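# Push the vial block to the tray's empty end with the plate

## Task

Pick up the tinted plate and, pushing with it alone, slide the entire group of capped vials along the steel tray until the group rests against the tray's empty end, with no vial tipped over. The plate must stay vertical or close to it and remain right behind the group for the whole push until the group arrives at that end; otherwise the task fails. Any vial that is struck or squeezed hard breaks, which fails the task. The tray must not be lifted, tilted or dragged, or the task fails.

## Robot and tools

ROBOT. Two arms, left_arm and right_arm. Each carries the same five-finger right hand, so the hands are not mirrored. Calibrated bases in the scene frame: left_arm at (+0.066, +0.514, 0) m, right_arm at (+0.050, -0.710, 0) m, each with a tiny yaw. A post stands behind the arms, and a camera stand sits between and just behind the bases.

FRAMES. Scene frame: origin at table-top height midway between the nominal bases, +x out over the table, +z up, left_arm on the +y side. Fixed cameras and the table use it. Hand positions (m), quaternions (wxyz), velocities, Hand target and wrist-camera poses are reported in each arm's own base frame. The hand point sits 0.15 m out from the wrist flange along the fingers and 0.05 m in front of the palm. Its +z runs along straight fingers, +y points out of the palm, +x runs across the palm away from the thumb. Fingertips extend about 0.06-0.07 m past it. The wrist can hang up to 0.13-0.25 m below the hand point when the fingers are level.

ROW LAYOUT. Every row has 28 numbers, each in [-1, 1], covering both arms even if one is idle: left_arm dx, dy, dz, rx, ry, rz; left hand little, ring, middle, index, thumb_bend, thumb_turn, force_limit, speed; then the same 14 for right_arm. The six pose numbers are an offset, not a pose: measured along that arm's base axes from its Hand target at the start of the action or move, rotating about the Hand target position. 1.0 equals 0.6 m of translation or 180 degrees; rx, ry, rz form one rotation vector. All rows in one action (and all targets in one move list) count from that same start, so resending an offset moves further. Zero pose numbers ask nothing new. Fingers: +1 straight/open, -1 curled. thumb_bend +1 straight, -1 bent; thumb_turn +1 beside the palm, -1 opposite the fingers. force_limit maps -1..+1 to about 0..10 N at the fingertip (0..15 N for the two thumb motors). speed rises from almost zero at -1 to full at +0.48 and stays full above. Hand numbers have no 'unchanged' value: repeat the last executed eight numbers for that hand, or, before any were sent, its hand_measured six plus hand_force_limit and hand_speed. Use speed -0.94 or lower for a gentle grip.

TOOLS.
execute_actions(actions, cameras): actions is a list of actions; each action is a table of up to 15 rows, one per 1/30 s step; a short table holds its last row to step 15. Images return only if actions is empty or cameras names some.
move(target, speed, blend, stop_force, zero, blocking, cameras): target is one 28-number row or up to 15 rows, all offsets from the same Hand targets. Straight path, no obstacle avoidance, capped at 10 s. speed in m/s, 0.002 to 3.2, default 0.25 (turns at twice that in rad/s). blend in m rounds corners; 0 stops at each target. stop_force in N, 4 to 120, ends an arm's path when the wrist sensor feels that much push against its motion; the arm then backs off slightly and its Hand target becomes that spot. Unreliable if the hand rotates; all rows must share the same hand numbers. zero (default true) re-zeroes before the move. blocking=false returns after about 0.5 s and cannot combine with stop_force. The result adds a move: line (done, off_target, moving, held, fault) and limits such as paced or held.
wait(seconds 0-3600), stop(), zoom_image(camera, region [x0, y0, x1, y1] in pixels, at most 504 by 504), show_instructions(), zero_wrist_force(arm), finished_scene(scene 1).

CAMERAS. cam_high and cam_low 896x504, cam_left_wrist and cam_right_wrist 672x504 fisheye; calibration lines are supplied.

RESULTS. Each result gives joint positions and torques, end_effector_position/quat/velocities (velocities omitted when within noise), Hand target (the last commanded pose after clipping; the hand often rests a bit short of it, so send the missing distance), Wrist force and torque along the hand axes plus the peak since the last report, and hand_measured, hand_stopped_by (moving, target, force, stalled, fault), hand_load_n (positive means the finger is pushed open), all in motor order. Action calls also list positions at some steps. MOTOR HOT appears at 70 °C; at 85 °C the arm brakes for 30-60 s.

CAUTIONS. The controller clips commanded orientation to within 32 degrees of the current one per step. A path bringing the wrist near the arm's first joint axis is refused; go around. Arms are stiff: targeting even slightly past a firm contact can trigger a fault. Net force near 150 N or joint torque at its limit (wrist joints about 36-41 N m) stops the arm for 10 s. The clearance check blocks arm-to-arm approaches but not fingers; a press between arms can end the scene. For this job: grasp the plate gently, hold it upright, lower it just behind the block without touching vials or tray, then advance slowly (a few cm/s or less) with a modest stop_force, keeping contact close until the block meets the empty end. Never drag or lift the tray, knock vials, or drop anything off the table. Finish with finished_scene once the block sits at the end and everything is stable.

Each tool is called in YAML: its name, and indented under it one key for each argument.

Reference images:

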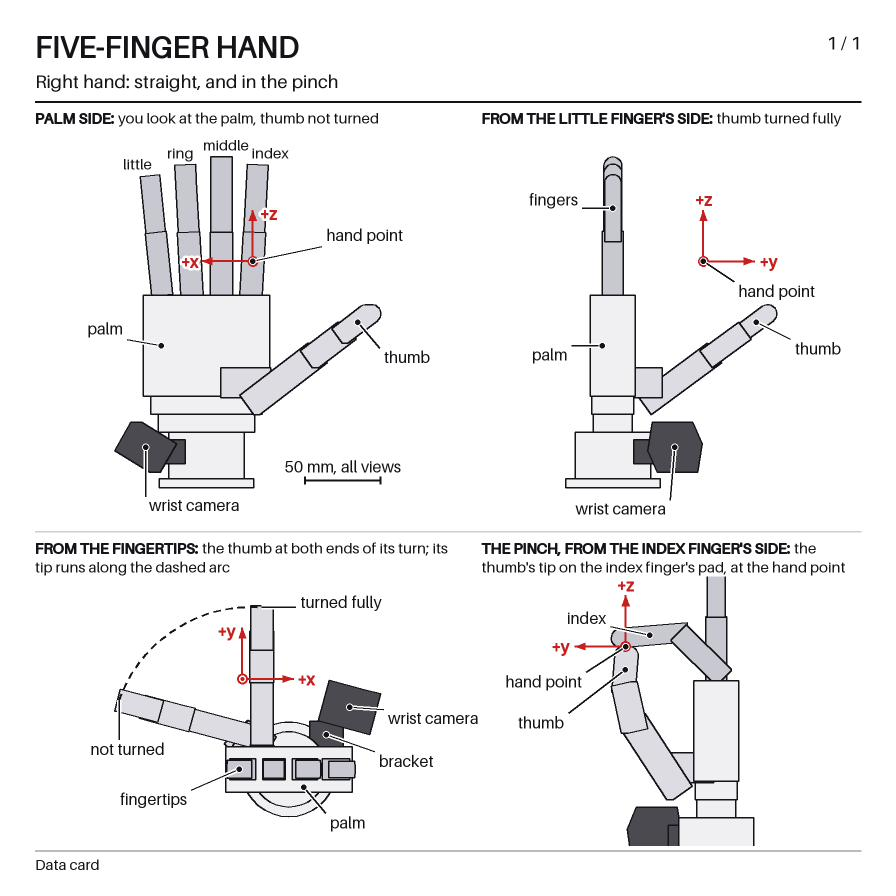

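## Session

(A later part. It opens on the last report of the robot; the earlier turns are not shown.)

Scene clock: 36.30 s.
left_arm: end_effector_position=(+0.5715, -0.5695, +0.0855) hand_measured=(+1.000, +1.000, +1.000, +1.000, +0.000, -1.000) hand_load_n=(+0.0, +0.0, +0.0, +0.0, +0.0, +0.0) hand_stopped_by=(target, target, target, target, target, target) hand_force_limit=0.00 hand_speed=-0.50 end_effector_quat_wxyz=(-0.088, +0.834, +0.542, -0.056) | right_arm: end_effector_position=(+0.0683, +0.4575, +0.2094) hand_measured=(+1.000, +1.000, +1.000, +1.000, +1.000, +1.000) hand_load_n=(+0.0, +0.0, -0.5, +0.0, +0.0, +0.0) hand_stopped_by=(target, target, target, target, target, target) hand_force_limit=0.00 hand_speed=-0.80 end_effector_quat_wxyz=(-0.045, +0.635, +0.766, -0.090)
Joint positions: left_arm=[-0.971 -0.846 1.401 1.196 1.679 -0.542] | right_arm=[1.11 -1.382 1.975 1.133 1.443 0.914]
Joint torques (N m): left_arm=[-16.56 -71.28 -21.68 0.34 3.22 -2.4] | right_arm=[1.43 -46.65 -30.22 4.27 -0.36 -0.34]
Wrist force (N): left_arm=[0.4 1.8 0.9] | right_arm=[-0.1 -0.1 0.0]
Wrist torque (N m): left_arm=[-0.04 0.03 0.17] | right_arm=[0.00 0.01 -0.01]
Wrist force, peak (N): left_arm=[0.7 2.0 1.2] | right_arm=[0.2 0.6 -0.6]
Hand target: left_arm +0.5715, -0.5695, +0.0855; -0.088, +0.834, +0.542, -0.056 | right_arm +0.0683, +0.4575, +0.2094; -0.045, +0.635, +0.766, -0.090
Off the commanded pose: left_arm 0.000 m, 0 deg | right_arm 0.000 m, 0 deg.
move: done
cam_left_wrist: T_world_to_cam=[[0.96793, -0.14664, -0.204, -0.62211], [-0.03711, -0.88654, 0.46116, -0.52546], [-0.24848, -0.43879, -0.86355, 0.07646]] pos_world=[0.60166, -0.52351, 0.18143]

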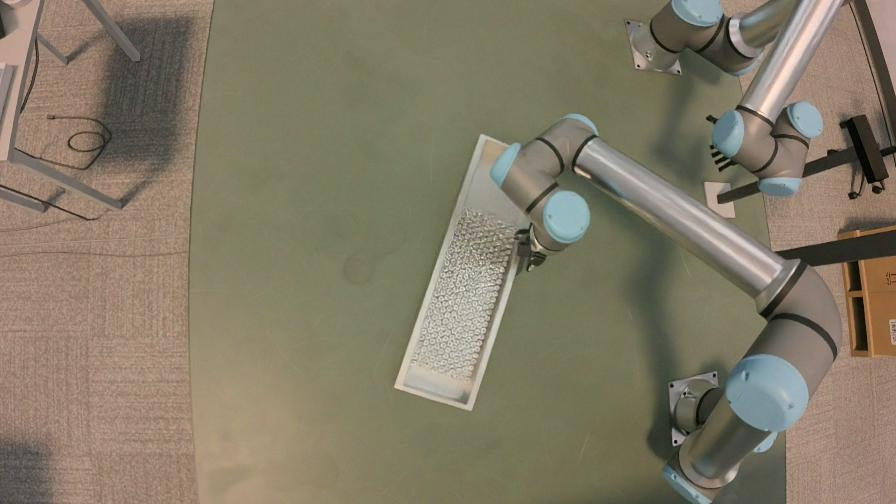

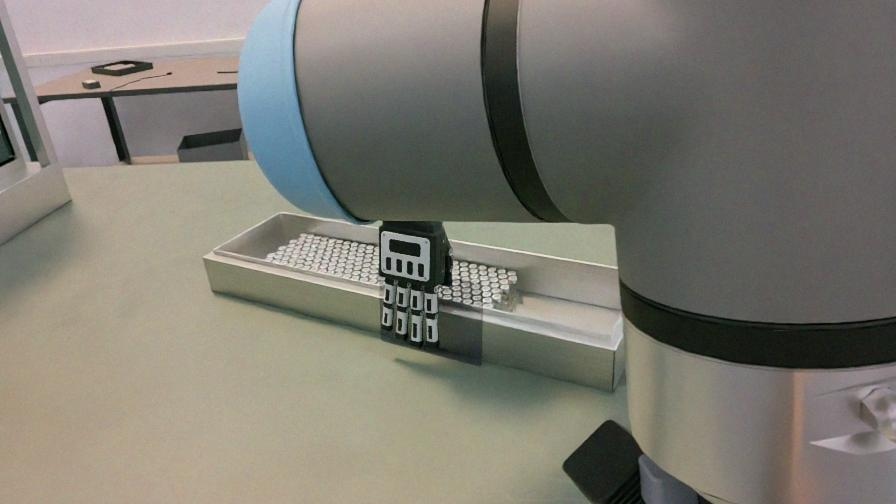

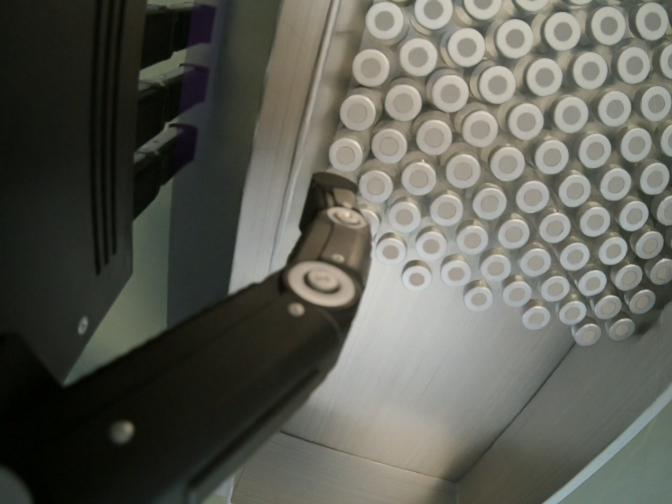

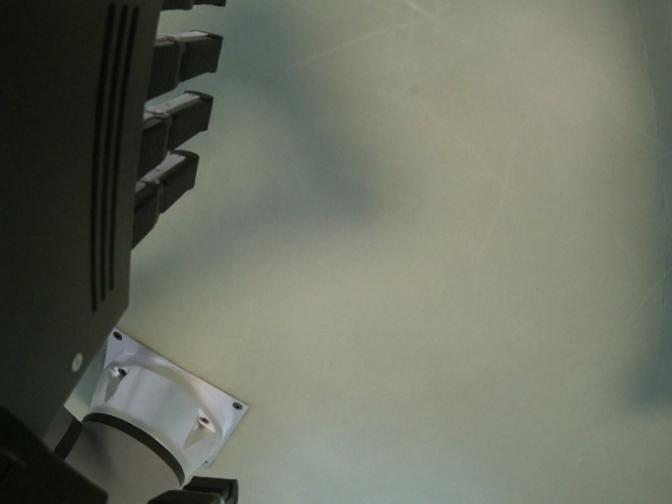

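move:
  target: [0.0447,-0.0199,-0.0104,0,0,0,1,1,1,1,0,-1,0,-0.5,0,0,0,0,0,0,1,1,1,1,1,1,0,-0.8]
  speed: 0.01
  stop_force: 4
  cameras: ["all"]

Scene clock: 40.63 s.
left_arm: end_effector_position=(+0.5861, -0.5760, +0.0821) hand_measured=(+1.000, +1.000, +1.000, +1.000, +0.000, -1.000) hand_load_n=(+0.0, +0.0, +0.0, +0.0, +0.0, +0.0) hand_stopped_by=(target, target, target, target, target, target) hand_force_limit=0.00 hand_speed=-0.50 end_effector_quat_wxyz=(-0.088, +0.834, +0.542, -0.056) | right_arm: end_effector_position=(+0.0683, +0.4575, +0.2094) hand_measured=(+1.000, +1.000, +1.000, +1.000, +1.000, +1.000) hand_load_n=(+0.0, +0.0, +0.0, +0.0, +0.0, +0.0) hand_stopped_by=(target, target, target, target, target, target) hand_force_limit=0.00 hand_speed=-0.80 end_effector_quat_wxyz=(-0.045, +0.635, +0.766, -0.090)
Joint positions: left_arm=[-0.96 -0.821 1.362 1.211 1.677 -0.531] | right_arm=[1.11 -1.382 1.975 1.133 1.443 0.914]
Joint torques (N m): left_arm=[-15.76 -88.94 -22.15 0.46 1.53 -0.93] | right_arm=[1.64 -49.27 -29.25 4.01 -0.73 -0.47]
Wrist force (N): left_arm=[0.2 1.5 1.0] | right_arm=[0.0 -0.1 0.2]
Wrist torque (N m): left_arm=[-0.12 0.06 0.14] | right_arm=[-0.03 -0.01 0.00]
Wrist force, peak (N): left_arm=[2.4 -8.2 0.7] | right_arm=[0.0 0.5 -0.7]
Hand target: left_arm +0.5860, -0.5760, +0.0821; -0.088, +0.834, +0.542, -0.056 (not the last commanded pose) | right_arm +0.0683, +0.4575, +0.2094; -0.045, +0.635, +0.766, -0.090
Off the commanded pose: left_arm 0.014 m, 0 deg | right_arm 0.000 m, 0 deg.
move: contact (left_arm)
cam_left_wrist: T_world_to_cam=[[0.96793, -0.14664, -0.204, -0.6378], [-0.03711, -0.88654, 0.46116, -0.52911], [-0.24848, -0.43879, -0.86355, 0.07428]] pos_world=[0.61616, -0.53001, 0.17803]

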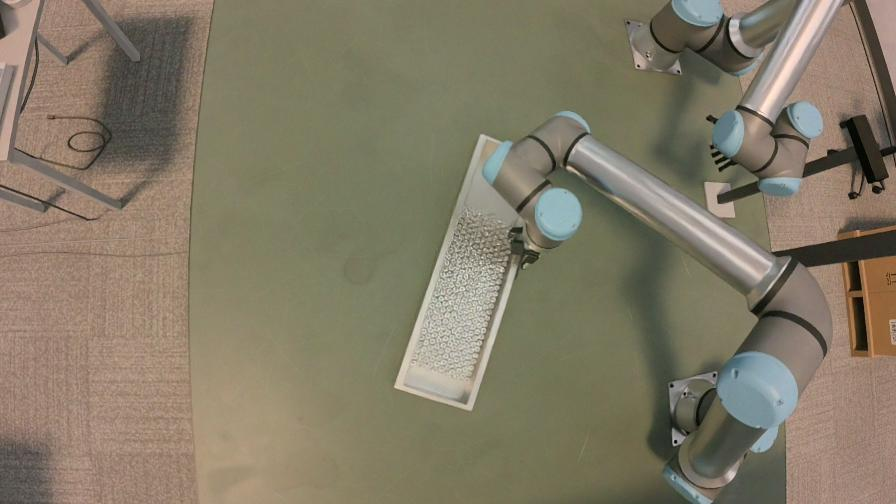

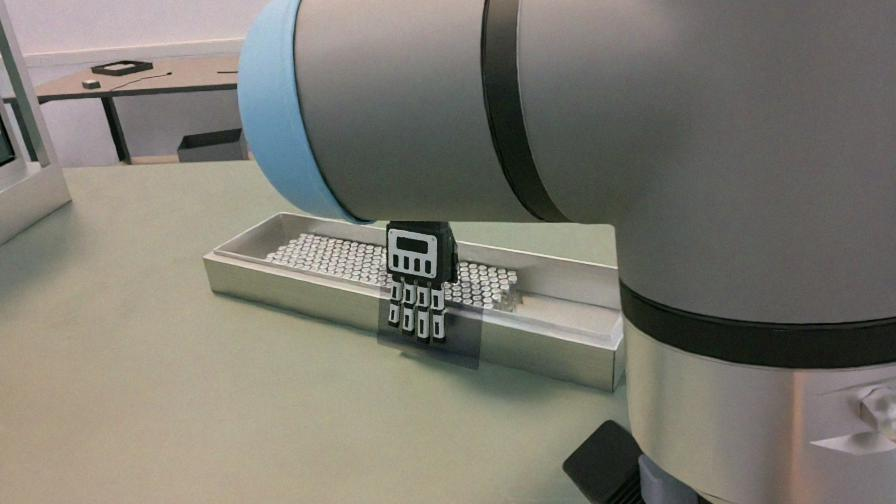

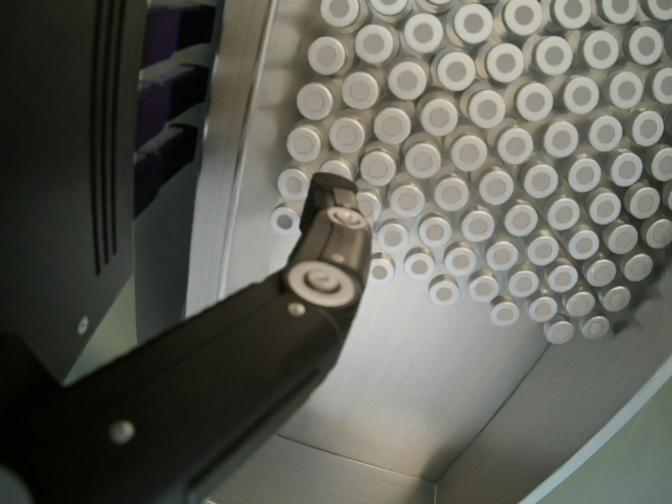

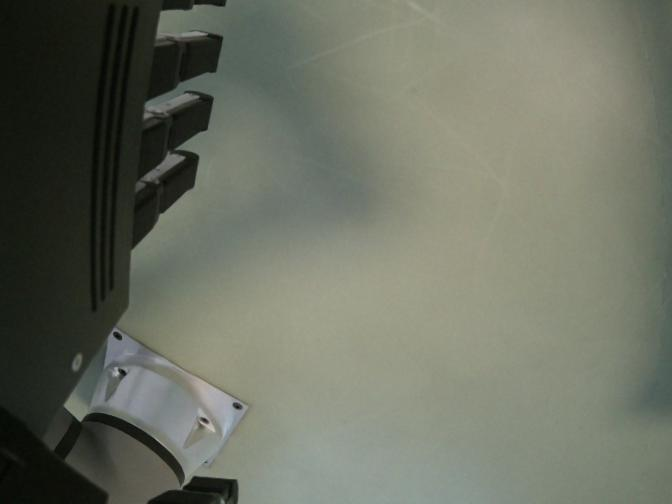

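move:
  target: [0,0,0,0,0,0,1,1,1,1,-1,-1,-0.2,-0.85,0,0,0,0,0,0,1,1,1,1,1,1,0,-0.8]
  cameras: ["all"]

Scene clock: 44.17 s.
left_arm: end_effector_position=(+0.5860, -0.5760, +0.0821) hand_measured=(+1.000, +1.000, +1.000, +1.000, -0.656, -1.000) hand_load_n=(+0.0, +0.0, +0.0, +0.0, +6.5, +0.0) hand_stopped_by=(target, target, target, target, force, target) hand_force_limit=-0.20 hand_speed=-0.85 end_effector_quat_wxyz=(-0.088, +0.834, +0.542, -0.056) | right_arm: end_effector_position=(+0.0683, +0.4575, +0.2094) hand_measured=(+1.000, +1.000, +1.000, +1.000, +1.000, +1.000) hand_load_n=(+0.0, +0.0, +0.0, +0.0, +0.0, +0.0) hand_stopped_by=(target, target, target, target, target, target) hand_force_limit=0.00 hand_speed=-0.80 end_effector_quat_wxyz=(-0.045, +0.635, +0.766, -0.090)
Joint positions: left_arm=[-0.96 -0.821 1.362 1.211 1.677 -0.531] | right_arm=[1.11 -1.382 1.975 1.133 1.443 0.914]
Joint torques (N m): left_arm=[-17.44 -89.43 -22.05 1.65 1.49 -0.98] | right_arm=[1.08 -46.18 -30 4.36 -0.07 -0.06]
Wrist force (N): left_arm=[0.3 1.5 1.8] | right_arm=[0.1 0.0 -0.2]
Wrist torque (N m): left_arm=[-0.16 0.02 0.16] | right_arm=[0.01 -0.02 0.01]
Wrist force, peak (N): left_arm=[0.4 1.7 2.0] | right_arm=[0.2 0.5 0.3]
Hand target: left_arm +0.5860, -0.5760, +0.0821; -0.088, +0.834, +0.542, -0.056 | right_arm +0.0683, +0.4575, +0.2094; -0.045, +0.635, +0.766, -0.090
Off the commanded pose: left_arm 0.000 m, 0 deg | right_arm 0.000 m, 0 deg.
move: done
cam_left_wrist: T_world_to_cam=[[0.96793, -0.14664, -0.204, -0.6378], [-0.03711, -0.88654, 0.46116, -0.52911], [-0.24848, -0.43879, -0.86355, 0.07428]] pos_world=[0.61616, -0.53001, 0.17803]

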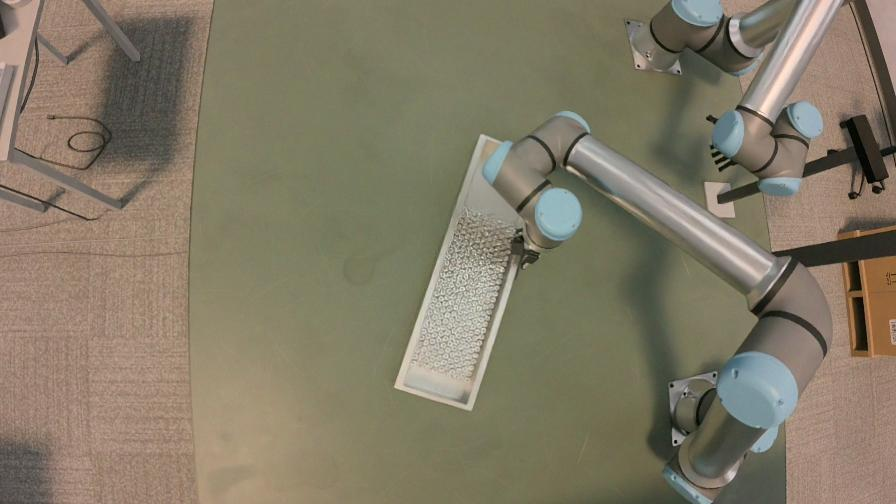

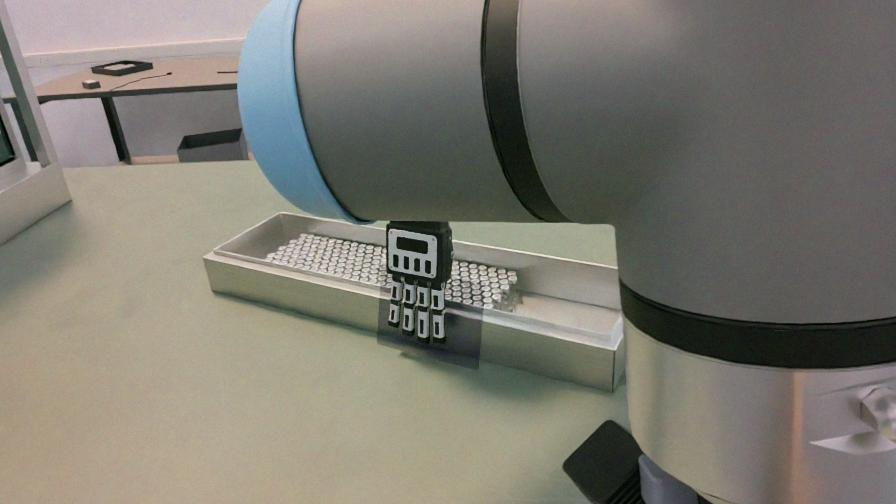

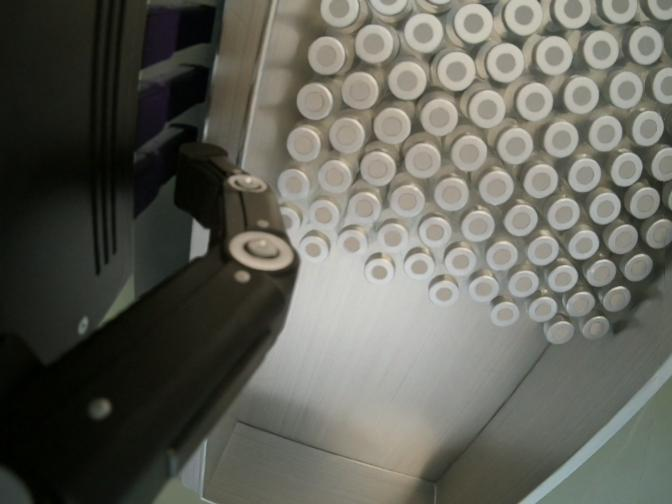

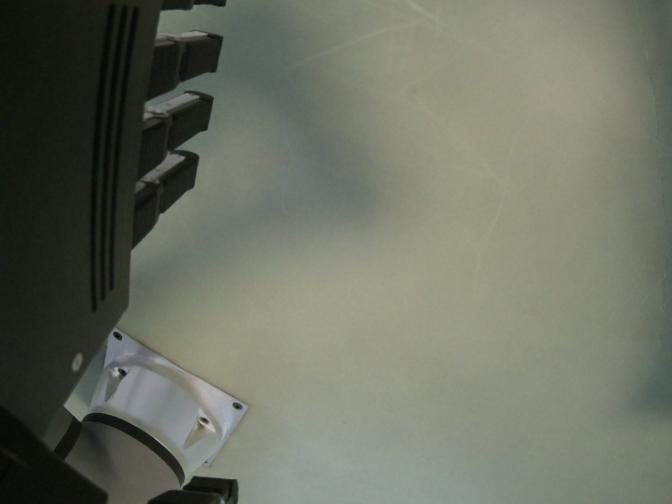

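zoom_image:
  camera: "cam_left_wrist"
  region: [100, 80, 300, 280]

zoom_image:
  camera: "cam_low"
  region: [370, 215, 490, 375]

Scaled by 2.520 from the camera's image (finer frame: 960x720).

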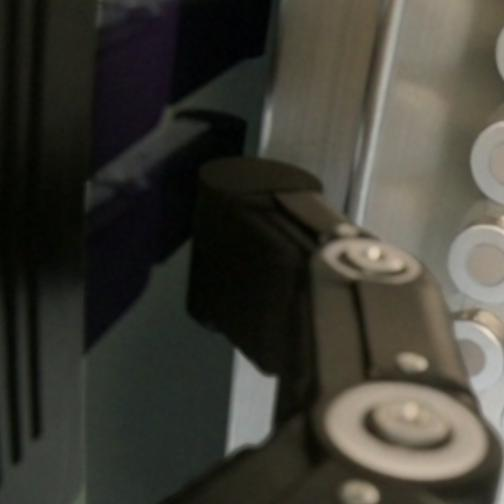

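Scaled by 3.150 from the camera's image (finer frame: 1280x720).

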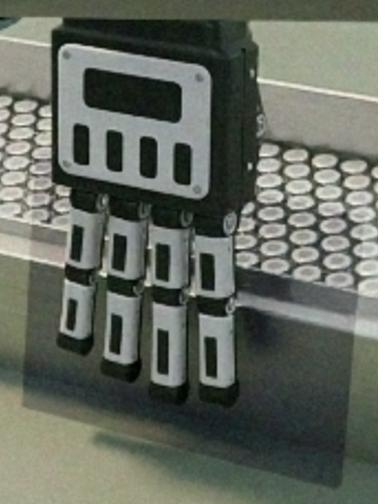

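move:
  target:
    - [0,0,0,0,0,0,1,1,1,1,-0.95,-1,0.2,-0.85,0,0,0,0,0,0,1,1,1,1,1,1,0,-0.8]
    - [-0.01,0.004,0.05,0,0,0,1,1,1,1,-0.95,-1,0.2,-0.85,0,0,0,0,0,0,1,1,1,1,1,1,0,-0.8]
  speed: 0.03
  cameras: ["all"]

Scene clock: 46.60 s.
left_arm: end_effector_position=(+0.5801, -0.5736, +0.1119) hand_measured=(+1.000, +1.000, +1.000, +1.000, -0.664, -1.000) hand_load_n=(+0.0, +0.0, +0.5, +0.0, +10.0, +0.5) hand_stopped_by=(target, target, target, target, force, target) hand_force_limit=0.20 hand_speed=-0.85 end_effector_quat_wxyz=(-0.088, +0.834, +0.542, -0.056) | right_arm: end_effector_position=(+0.0683, +0.4575, +0.2094) hand_measured=(+1.000, +1.000, +1.000, +1.000, +1.000, +1.000) hand_load_n=(+0.0, +0.0, +0.0, +0.0, +0.0, +0.0) hand_stopped_by=(target, target, target, target, target, target) hand_force_limit=0.00 hand_speed=-0.80 end_effector_quat_wxyz=(-0.045, +0.635, +0.766, -0.090)
Joint positions: left_arm=[-0.964 -0.855 1.364 1.243 1.678 -0.536] | right_arm=[1.11 -1.382 1.975 1.133 1.443 0.914]
Joint torques (N m): left_arm=[-16.39 -88.98 -23.52 8.09 1.33 -0.94] | right_arm=[3.06 -46.81 -30.1 3.95 -0.64 -0.33]
Wrist force (N): left_arm=[0.3 1.8 1.8] | right_arm=[0.0 -0.1 -0.1]
Wrist torque (N m): left_arm=[-0.18 0.04 0.14] | right_arm=[-0.01 0.01 0.00]
Wrist force, peak (N): left_arm=[0.2 2.0 2.6] | right_arm=[-0.5 0.4 -0.2]
Hand target: left_arm +0.5800, -0.5736, +0.1121; -0.088, +0.834, +0.542, -0.056 | right_arm +0.0683, +0.4575, +0.2094; -0.045, +0.635, +0.766, -0.090
Off the commanded pose: left_arm 0.000 m, 0 deg | right_arm 0.000 m, 0 deg.
move: done
cam_left_wrist: T_world_to_cam=[[0.96793, -0.14665, -0.204, -0.62566], [-0.03713, -0.88654, 0.46116, -0.54094], [-0.24848, -0.43879, -0.86355, 0.0996]] pos_world=[0.61026, -0.52761, 0.20783]

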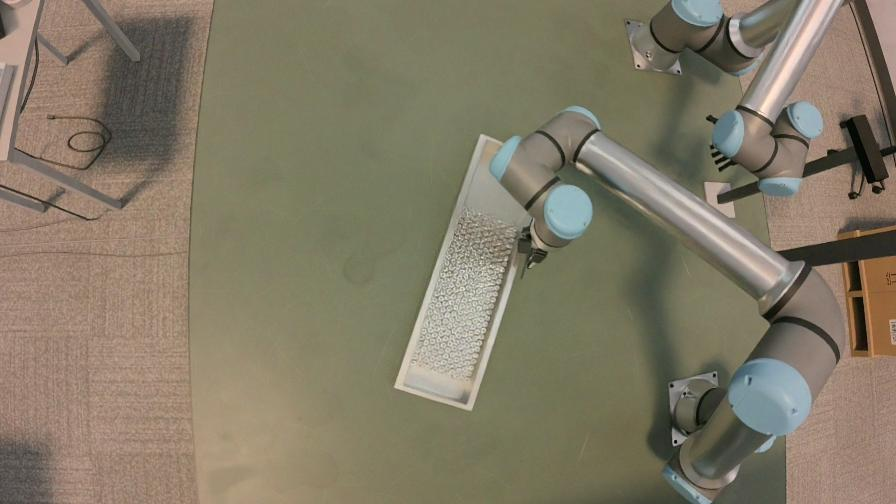

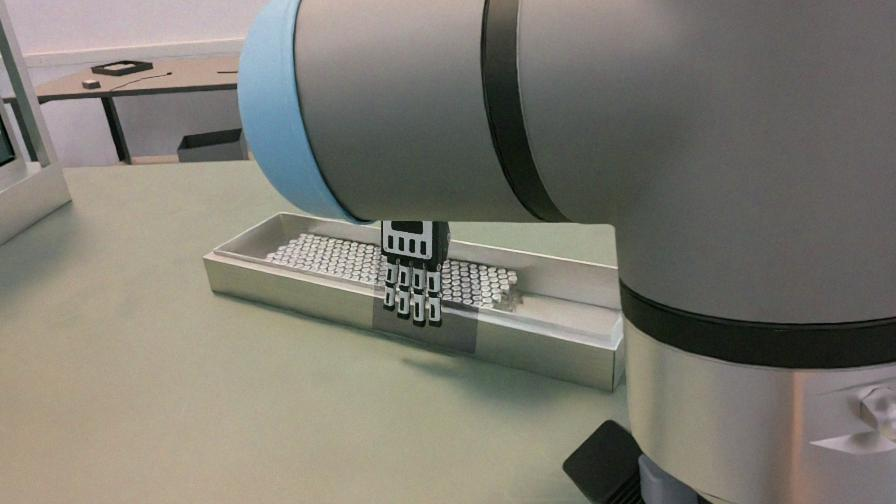

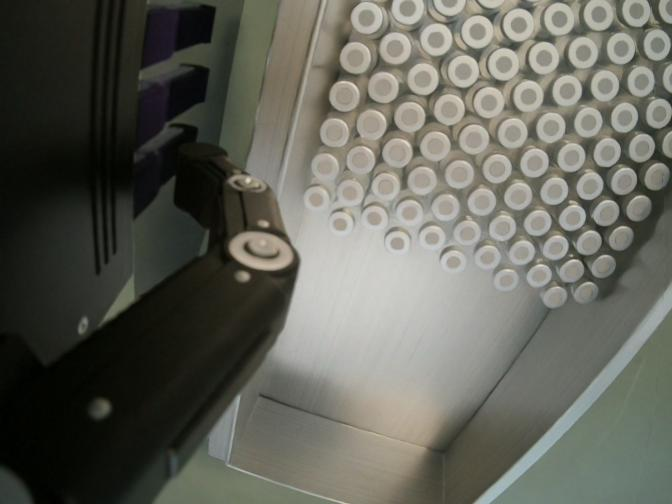

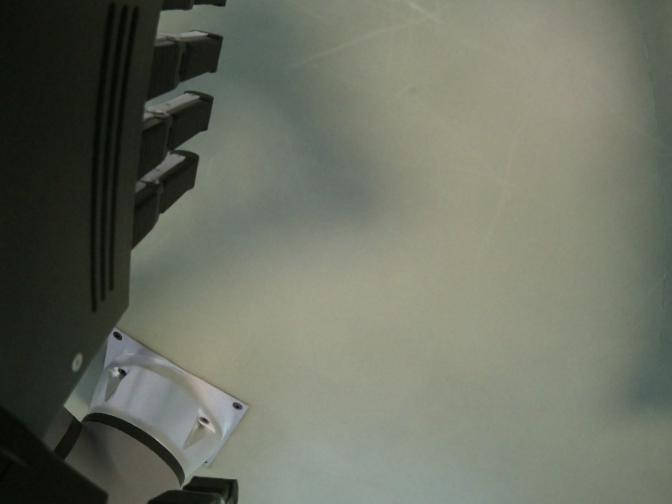

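move:
  target:
    - [-0.015,0.007,0.3467,0,0,0,1,1,1,1,-0.95,-1,0.2,-0.85,0,0,0,0,0,0,1,1,1,1,1,1,0,-0.8]
    - [0.2967,0.5357,0.3467,-0.0691,-0.0260,-0.4965,1,1,1,1,-0.95,-1,0.2,-0.85,0,0,0,0,0,0,1,1,1,1,1,1,0,-0.8]
  speed: [0.1,0.15]
  blend: [0.03,0]
  cameras: ["all"]

Scene clock: 55.83 s.
left_arm: end_effector_position=(+0.7580, -0.2522, +0.3201) hand_measured=(+1.000, +1.000, +1.000, +1.000, -0.664, -1.000) hand_load_n=(+0.0, +0.0, +0.0, +0.0, +10.0, +0.5) hand_stopped_by=(target, target, target, target, force, target) hand_force_limit=0.20 hand_speed=-0.85 end_effector_quat_wxyz=(-0.001, +0.979, -0.206, +0.000) | right_arm: end_effector_position=(+0.0683, +0.4575, +0.2094) hand_measured=(+1.000, +1.000, +1.000, +1.000, +1.000, +1.000) hand_load_n=(+0.0, +0.0, +0.0, +0.0, -0.5, +0.0) hand_stopped_by=(target, target, target, target, target, target) hand_force_limit=0.00 hand_speed=-0.80 end_effector_quat_wxyz=(-0.045, +0.635, +0.766, -0.090)
Joint positions: left_arm=[-0.463 -0.917 1.057 1.431 1.57 1.522] | right_arm=[1.11 -1.382 1.975 1.133 1.443 0.914]
Joint torques (N m): left_arm=[20.65 -73.02 -48.8 8.05 2.81 3.55] | right_arm=[0.16 -46.9 -30.26 4.07 -0.54 0.06]
Wrist force (N): left_arm=[0.5 1.5 1.5] | right_arm=[-0.1 0.0 0.1]
Wrist torque (N m): left_arm=[-0.21 -0.05 0.05] | right_arm=[-0.01 0.01 0.00]
Wrist force, peak (N): left_arm=[0.2 1.9 2.9] | right_arm=[-0.5 0.3 0.6]
Hand target: left_arm +0.7581, -0.2521, +0.3201; +0.000, +0.979, -0.206, +0.000 | right_arm +0.0683, +0.4575, +0.2094; -0.045, +0.635, +0.766, -0.090
Off the commanded pose: left_arm 0.000 m, 0 deg | right_arm 0.000 m, 0 deg.
move: done
cam_left_wrist: T_world_to_cam=[[-0.15082, -0.98855, -0.00423, -0.13652], [-0.84444, 0.1266, 0.52047, 0.50307], [-0.51398, 0.08207, -0.85387, 0.7942]] pos_world=[0.81243, -0.26383, 0.41572]

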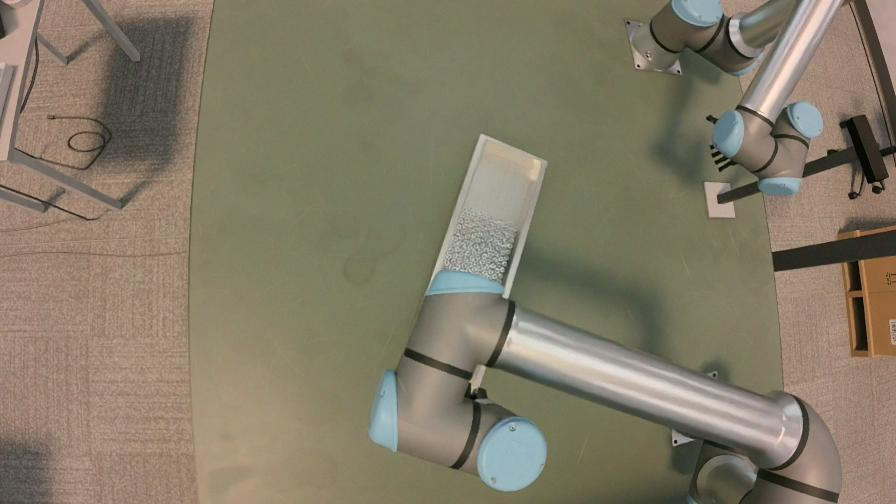

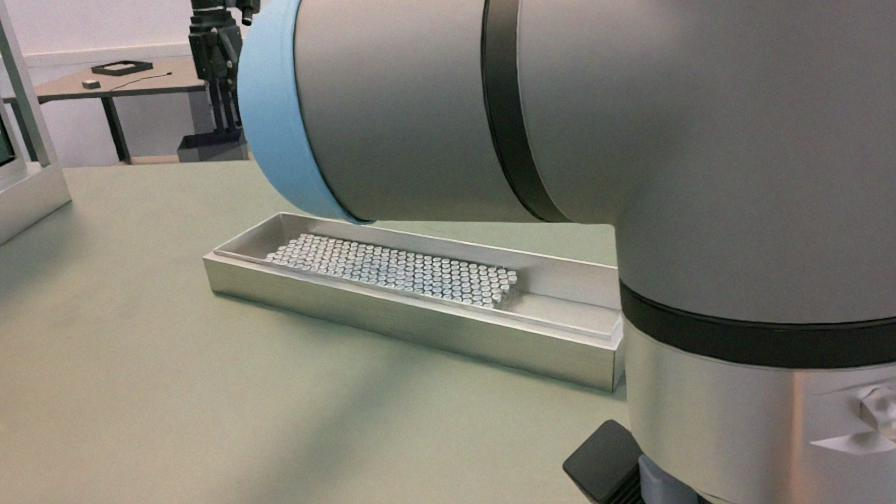

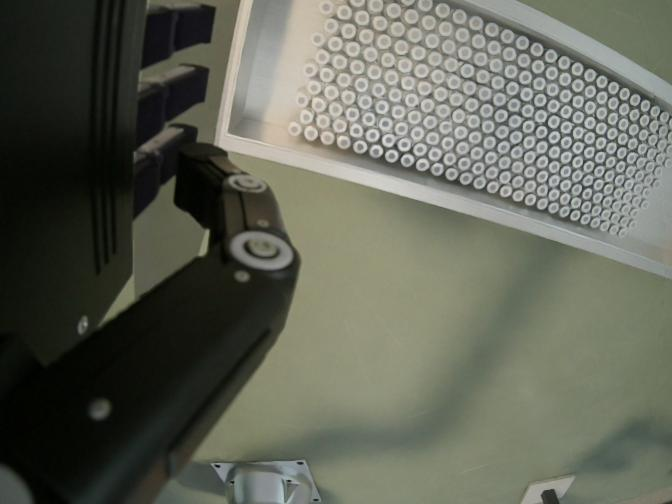

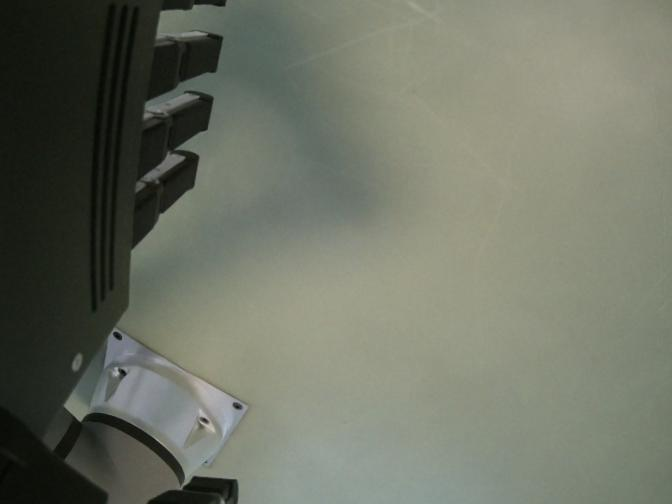

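zoom_image:
  camera: "cam_left_wrist"
  region: [130, 0, 350, 180]

zoom_image:
  camera: "cam_left_wrist"
  region: [90, 150, 300, 360]

zoom_image:
  camera: "cam_low"
  region: [170, 0, 270, 170]

Scaled by 2.291 from the camera's image (finer frame: 960x720).

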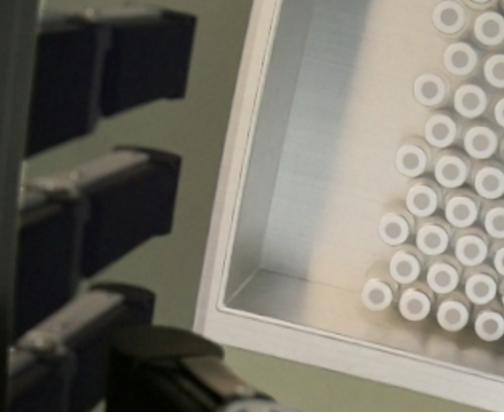

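Scaled by 2.400 from the camera's image (finer frame: 960x720).

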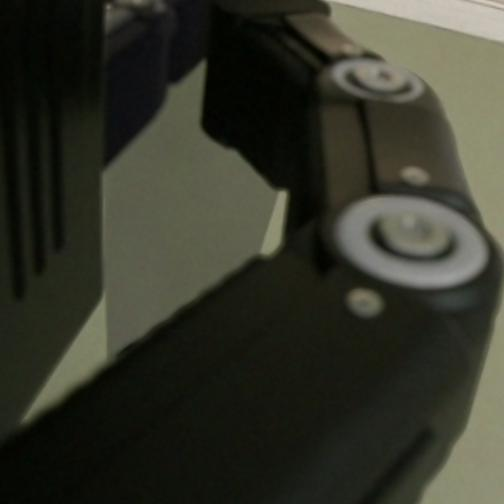

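Scaled by 2.965 from the camera's image (finer frame: 1280x720).

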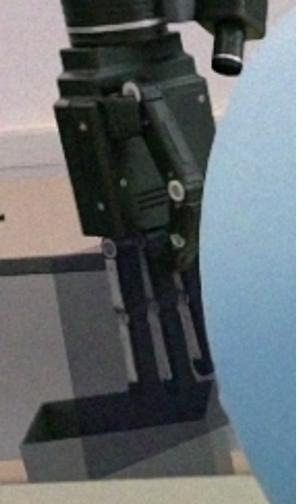

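zoom_image:
  camera: "cam_left_wrist"
  region: [200, 80, 440, 260]

zoom_image:
  camera: "cam_left_wrist"
  region: [432, 80, 672, 280]

Scaled by 2.100 from the camera's image (finer frame: 960x720).

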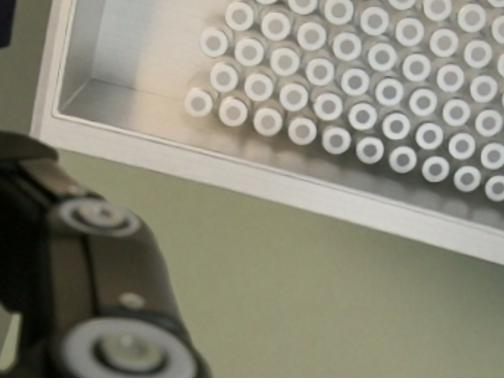

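Scaled by 2.100 from the camera's image (finer frame: 960x720).

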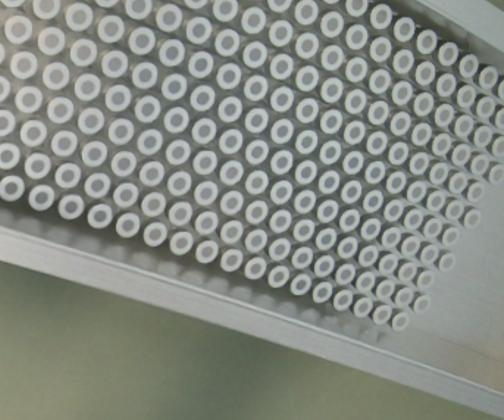

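move:
  target: [0.1221,-0.0536,-0.1,0,0,0,1,1,1,1,-0.95,-1,0.2,-0.85,0,0,0,0,0,0,1,1,1,1,1,1,0,-0.8]
  speed: 0.1
  cameras: ["cam_left_wrist", "cam_low"]

zoom_image:
  camera: "cam_left_wrist"
  region: [130, 0, 370, 180]

zoom_image:
  camera: "cam_left_wrist"
  region: [150, 140, 450, 365]

Scene clock: 62.77 s.
left_arm: end_effector_position=(+0.8312, -0.2843, +0.2602) hand_measured=(+1.000, +1.000, +1.000, +1.000, -0.664, -1.000) hand_load_n=(+0.0, +0.0, +0.0, +0.0, +10.0, +0.5) hand_stopped_by=(target, target, target, target, force, target) hand_force_limit=0.20 hand_speed=-0.85 end_effector_quat_wxyz=(-0.001, +0.979, -0.206, +0.000) | right_arm: end_effector_position=(+0.0683, +0.4575, +0.2094) hand_measured=(+1.000, +1.000, +1.000, +1.000, +1.000, +1.000) hand_load_n=(+0.0, +0.0, +0.0, +0.5, +0.0, +0.0) hand_stopped_by=(target, target, target, target, target, target) hand_force_limit=0.00 hand_speed=-0.80 end_effector_quat_wxyz=(-0.045, +0.635, +0.766, -0.090)
Joint positions: left_arm=[-0.458 -0.742 0.86 1.453 1.57 1.527] | right_arm=[1.11 -1.382 1.975 1.133 1.443 0.914]
Joint torques (N m): left_arm=[19.17 -81.31 -48.72 7.92 2.19 3.34] | right_arm=[-0.21 -48.66 -30.81 4.14 -0.59 -0.31]
Wrist force (N): left_arm=[0.2 1.8 1.4] | right_arm=[0.0 0.1 -0.1]
Wrist torque (N m): left_arm=[-0.17 -0.04 0.01] | right_arm=[0.01 0.00 0.01]
Wrist force, peak (N): left_arm=[0.8 2.0 1.8] | right_arm=[-0.1 0.3 -0.6]
Hand target: left_arm +0.8313, -0.2843, +0.2601; +0.000, +0.979, -0.206, +0.000 | right_arm +0.0683, +0.4575, +0.2094; -0.045, +0.635, +0.766, -0.090
Off the commanded pose: left_arm 0.000 m, 0 deg | right_arm 0.000 m, 0 deg.
move: done
cam_left_wrist: T_world_to_cam=[[-0.15096, -0.98853, -0.00428, -0.15732], [-0.84446, 0.1267, 0.52041, 0.6002], [-0.5139, 0.08217, -0.8539, 0.78328]] pos_world=[0.88563, -0.29593, 0.35582]
Images, in order (width x height): cam_low 896x504, cam_left_wrist 672x504.

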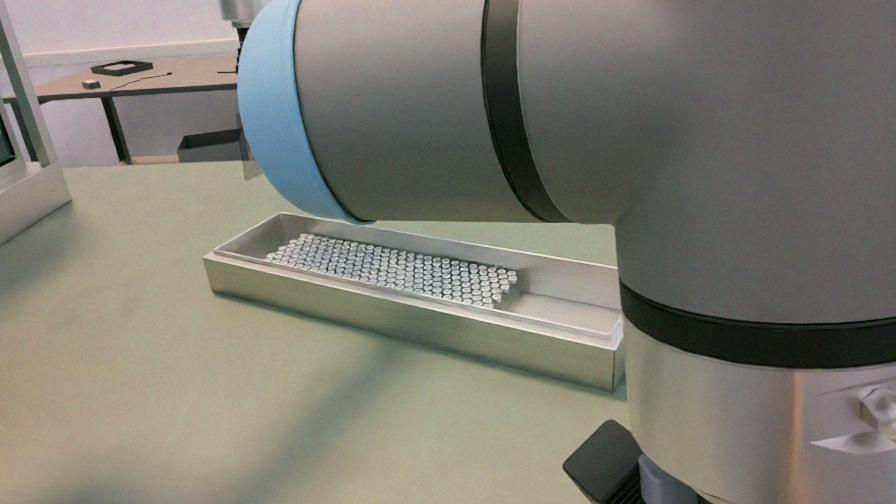

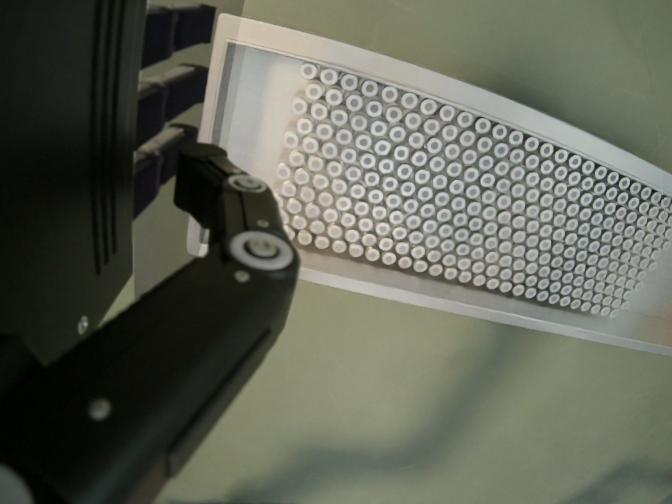

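Scaled by 2.100 from the camera's image (finer frame: 960x720).

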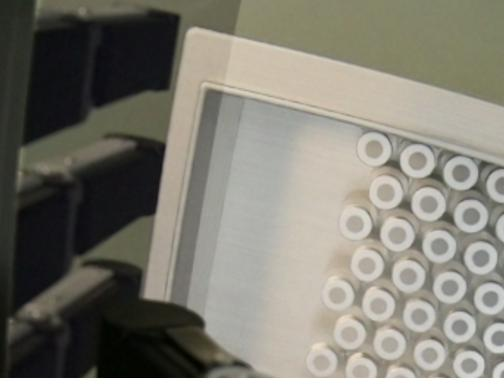

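Scaled by 1.680 from the camera's image (finer frame: 960x720).

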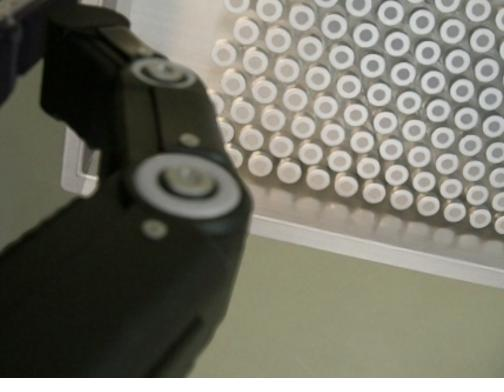

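zoom_image:
  camera: "cam_left_wrist"
  region: [180, 200, 240, 270]

zoom_image:
  camera: "cam_left_wrist"
  region: [200, 0, 300, 100]

zoom_image:
  camera: "cam_left_wrist"
  region: [400, 70, 672, 360]

Scaled by 7.200 from the camera's image (finer frame: 960x720).

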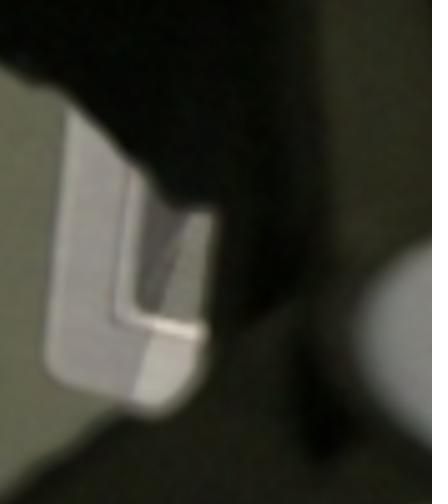

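Scaled by 5.040 from the camera's image (finer frame: 960x720).

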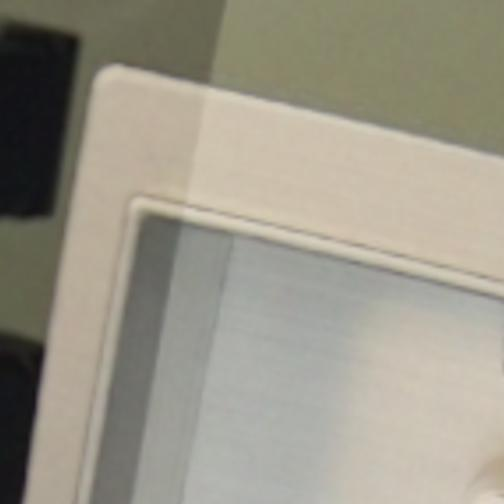

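Scaled by 1.738 from the camera's image (finer frame: 960x720).

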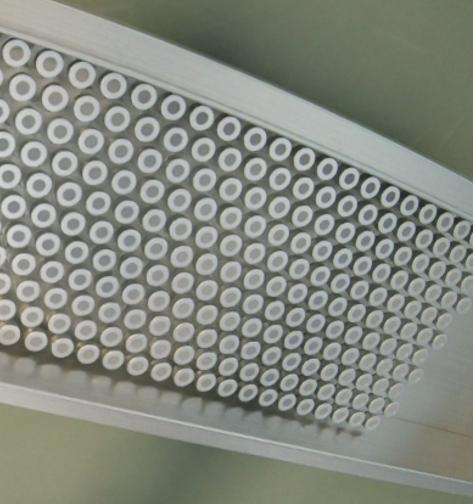

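move:
  target:
    - [0,0,0,0,0,0,1,1,1,1,-0.95,-1,0.2,-0.85,0,0,0.3,0,0,0,1,1,1,1,1,1,0,-0.8]
    - [0,0,0,0,0,0,1,1,1,1,-0.95,-1,0.2,-0.85,0.5166,0.1874,0.3,0.033,-0.0873,0.4076,1,1,1,1,1,1,0,-0.8]
  speed: 0.3
  blend: [0.05,0]
  cameras: ["cam_high", "cam_right_wrist"]

Scene clock: 70.10 s.
left_arm: end_effector_position=(+0.8313, -0.2843, +0.2601) hand_measured=(+1.000, +1.000, +1.000, +1.000, -0.664, -1.000) hand_load_n=(+0.0, +0.0, +0.0, +0.0, +10.5, +0.5) hand_stopped_by=(target, target, target, target, force, target) hand_force_limit=0.20 hand_speed=-0.85 end_effector_quat_wxyz=(+0.000, +0.979, -0.206, +0.000) | right_arm: end_effector_position=(+0.3782, +0.5699, +0.3894) hand_measured=(+1.000, +1.000, +1.000, +1.000, +1.000, +1.000) hand_load_n=(+0.0, +0.0, +0.0, +0.0, +0.0, +0.0) hand_stopped_by=(target, target, target, target, target, target) hand_force_limit=0.00 hand_speed=-0.80 end_effector_quat_wxyz=(+0.085, +0.057, +0.995, +0.020)
Joint positions: left_arm=[-0.458 -0.742 0.859 1.453 1.57 1.527] | right_arm=[0.74 -1.375 1.586 1.211 1.665 -0.723]
Joint torques (N m): left_arm=[19.64 -84.22 -48.25 8.05 2.44 3.65] | right_arm=[-14.32 -44.42 -45.06 1.01 -1.75 -2.26]
Wrist force (N): left_arm=[0.5 1.9 1.3] | right_arm=[0.1 0.1 -0.1]
Wrist torque (N m): left_arm=[-0.16 -0.06 0.02] | right_arm=[0.12 0.02 0.09]
Wrist force, peak (N): left_arm=[0.3 2.2 1.4] | right_arm=[0.4 0.6 1.7]
Hand target: left_arm +0.8313, -0.2843, +0.2601; +0.000, +0.979, -0.206, +0.000 | right_arm +0.3783, +0.5700, +0.3894; +0.085, +0.057, +0.995, +0.020
Off the commanded pose: left_arm 0.000 m, 0 deg | right_arm 0.000 m, 0 deg.
move: done
cam_right_wrist: T_world_to_cam=[[-0.20199, 0.97938, 0.00439, -0.48595], [0.77119, 0.15629, 0.61712, -0.61138], [0.6037, 0.12803, -0.78686, 0.1125]] pos_world=[0.30542, 0.55707, 0.46794]

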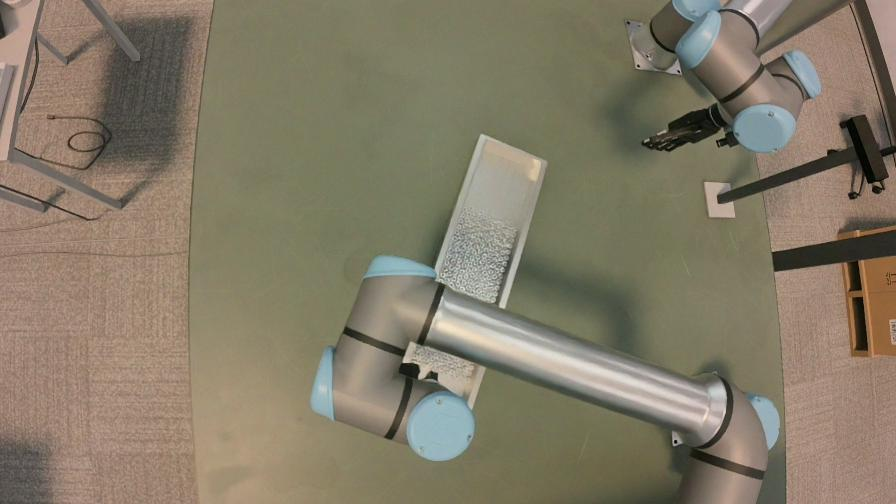

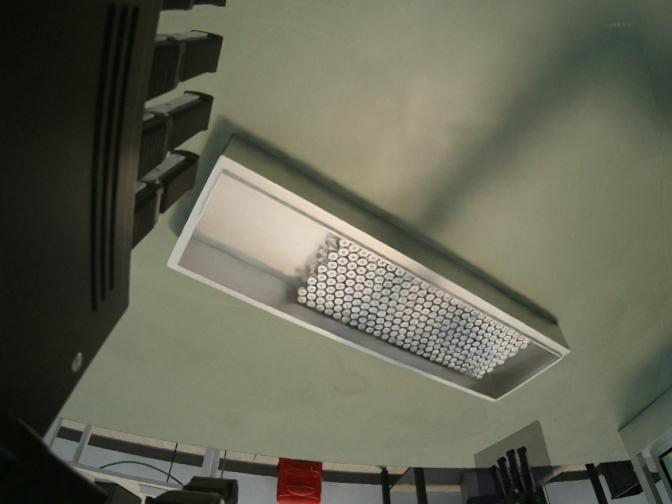

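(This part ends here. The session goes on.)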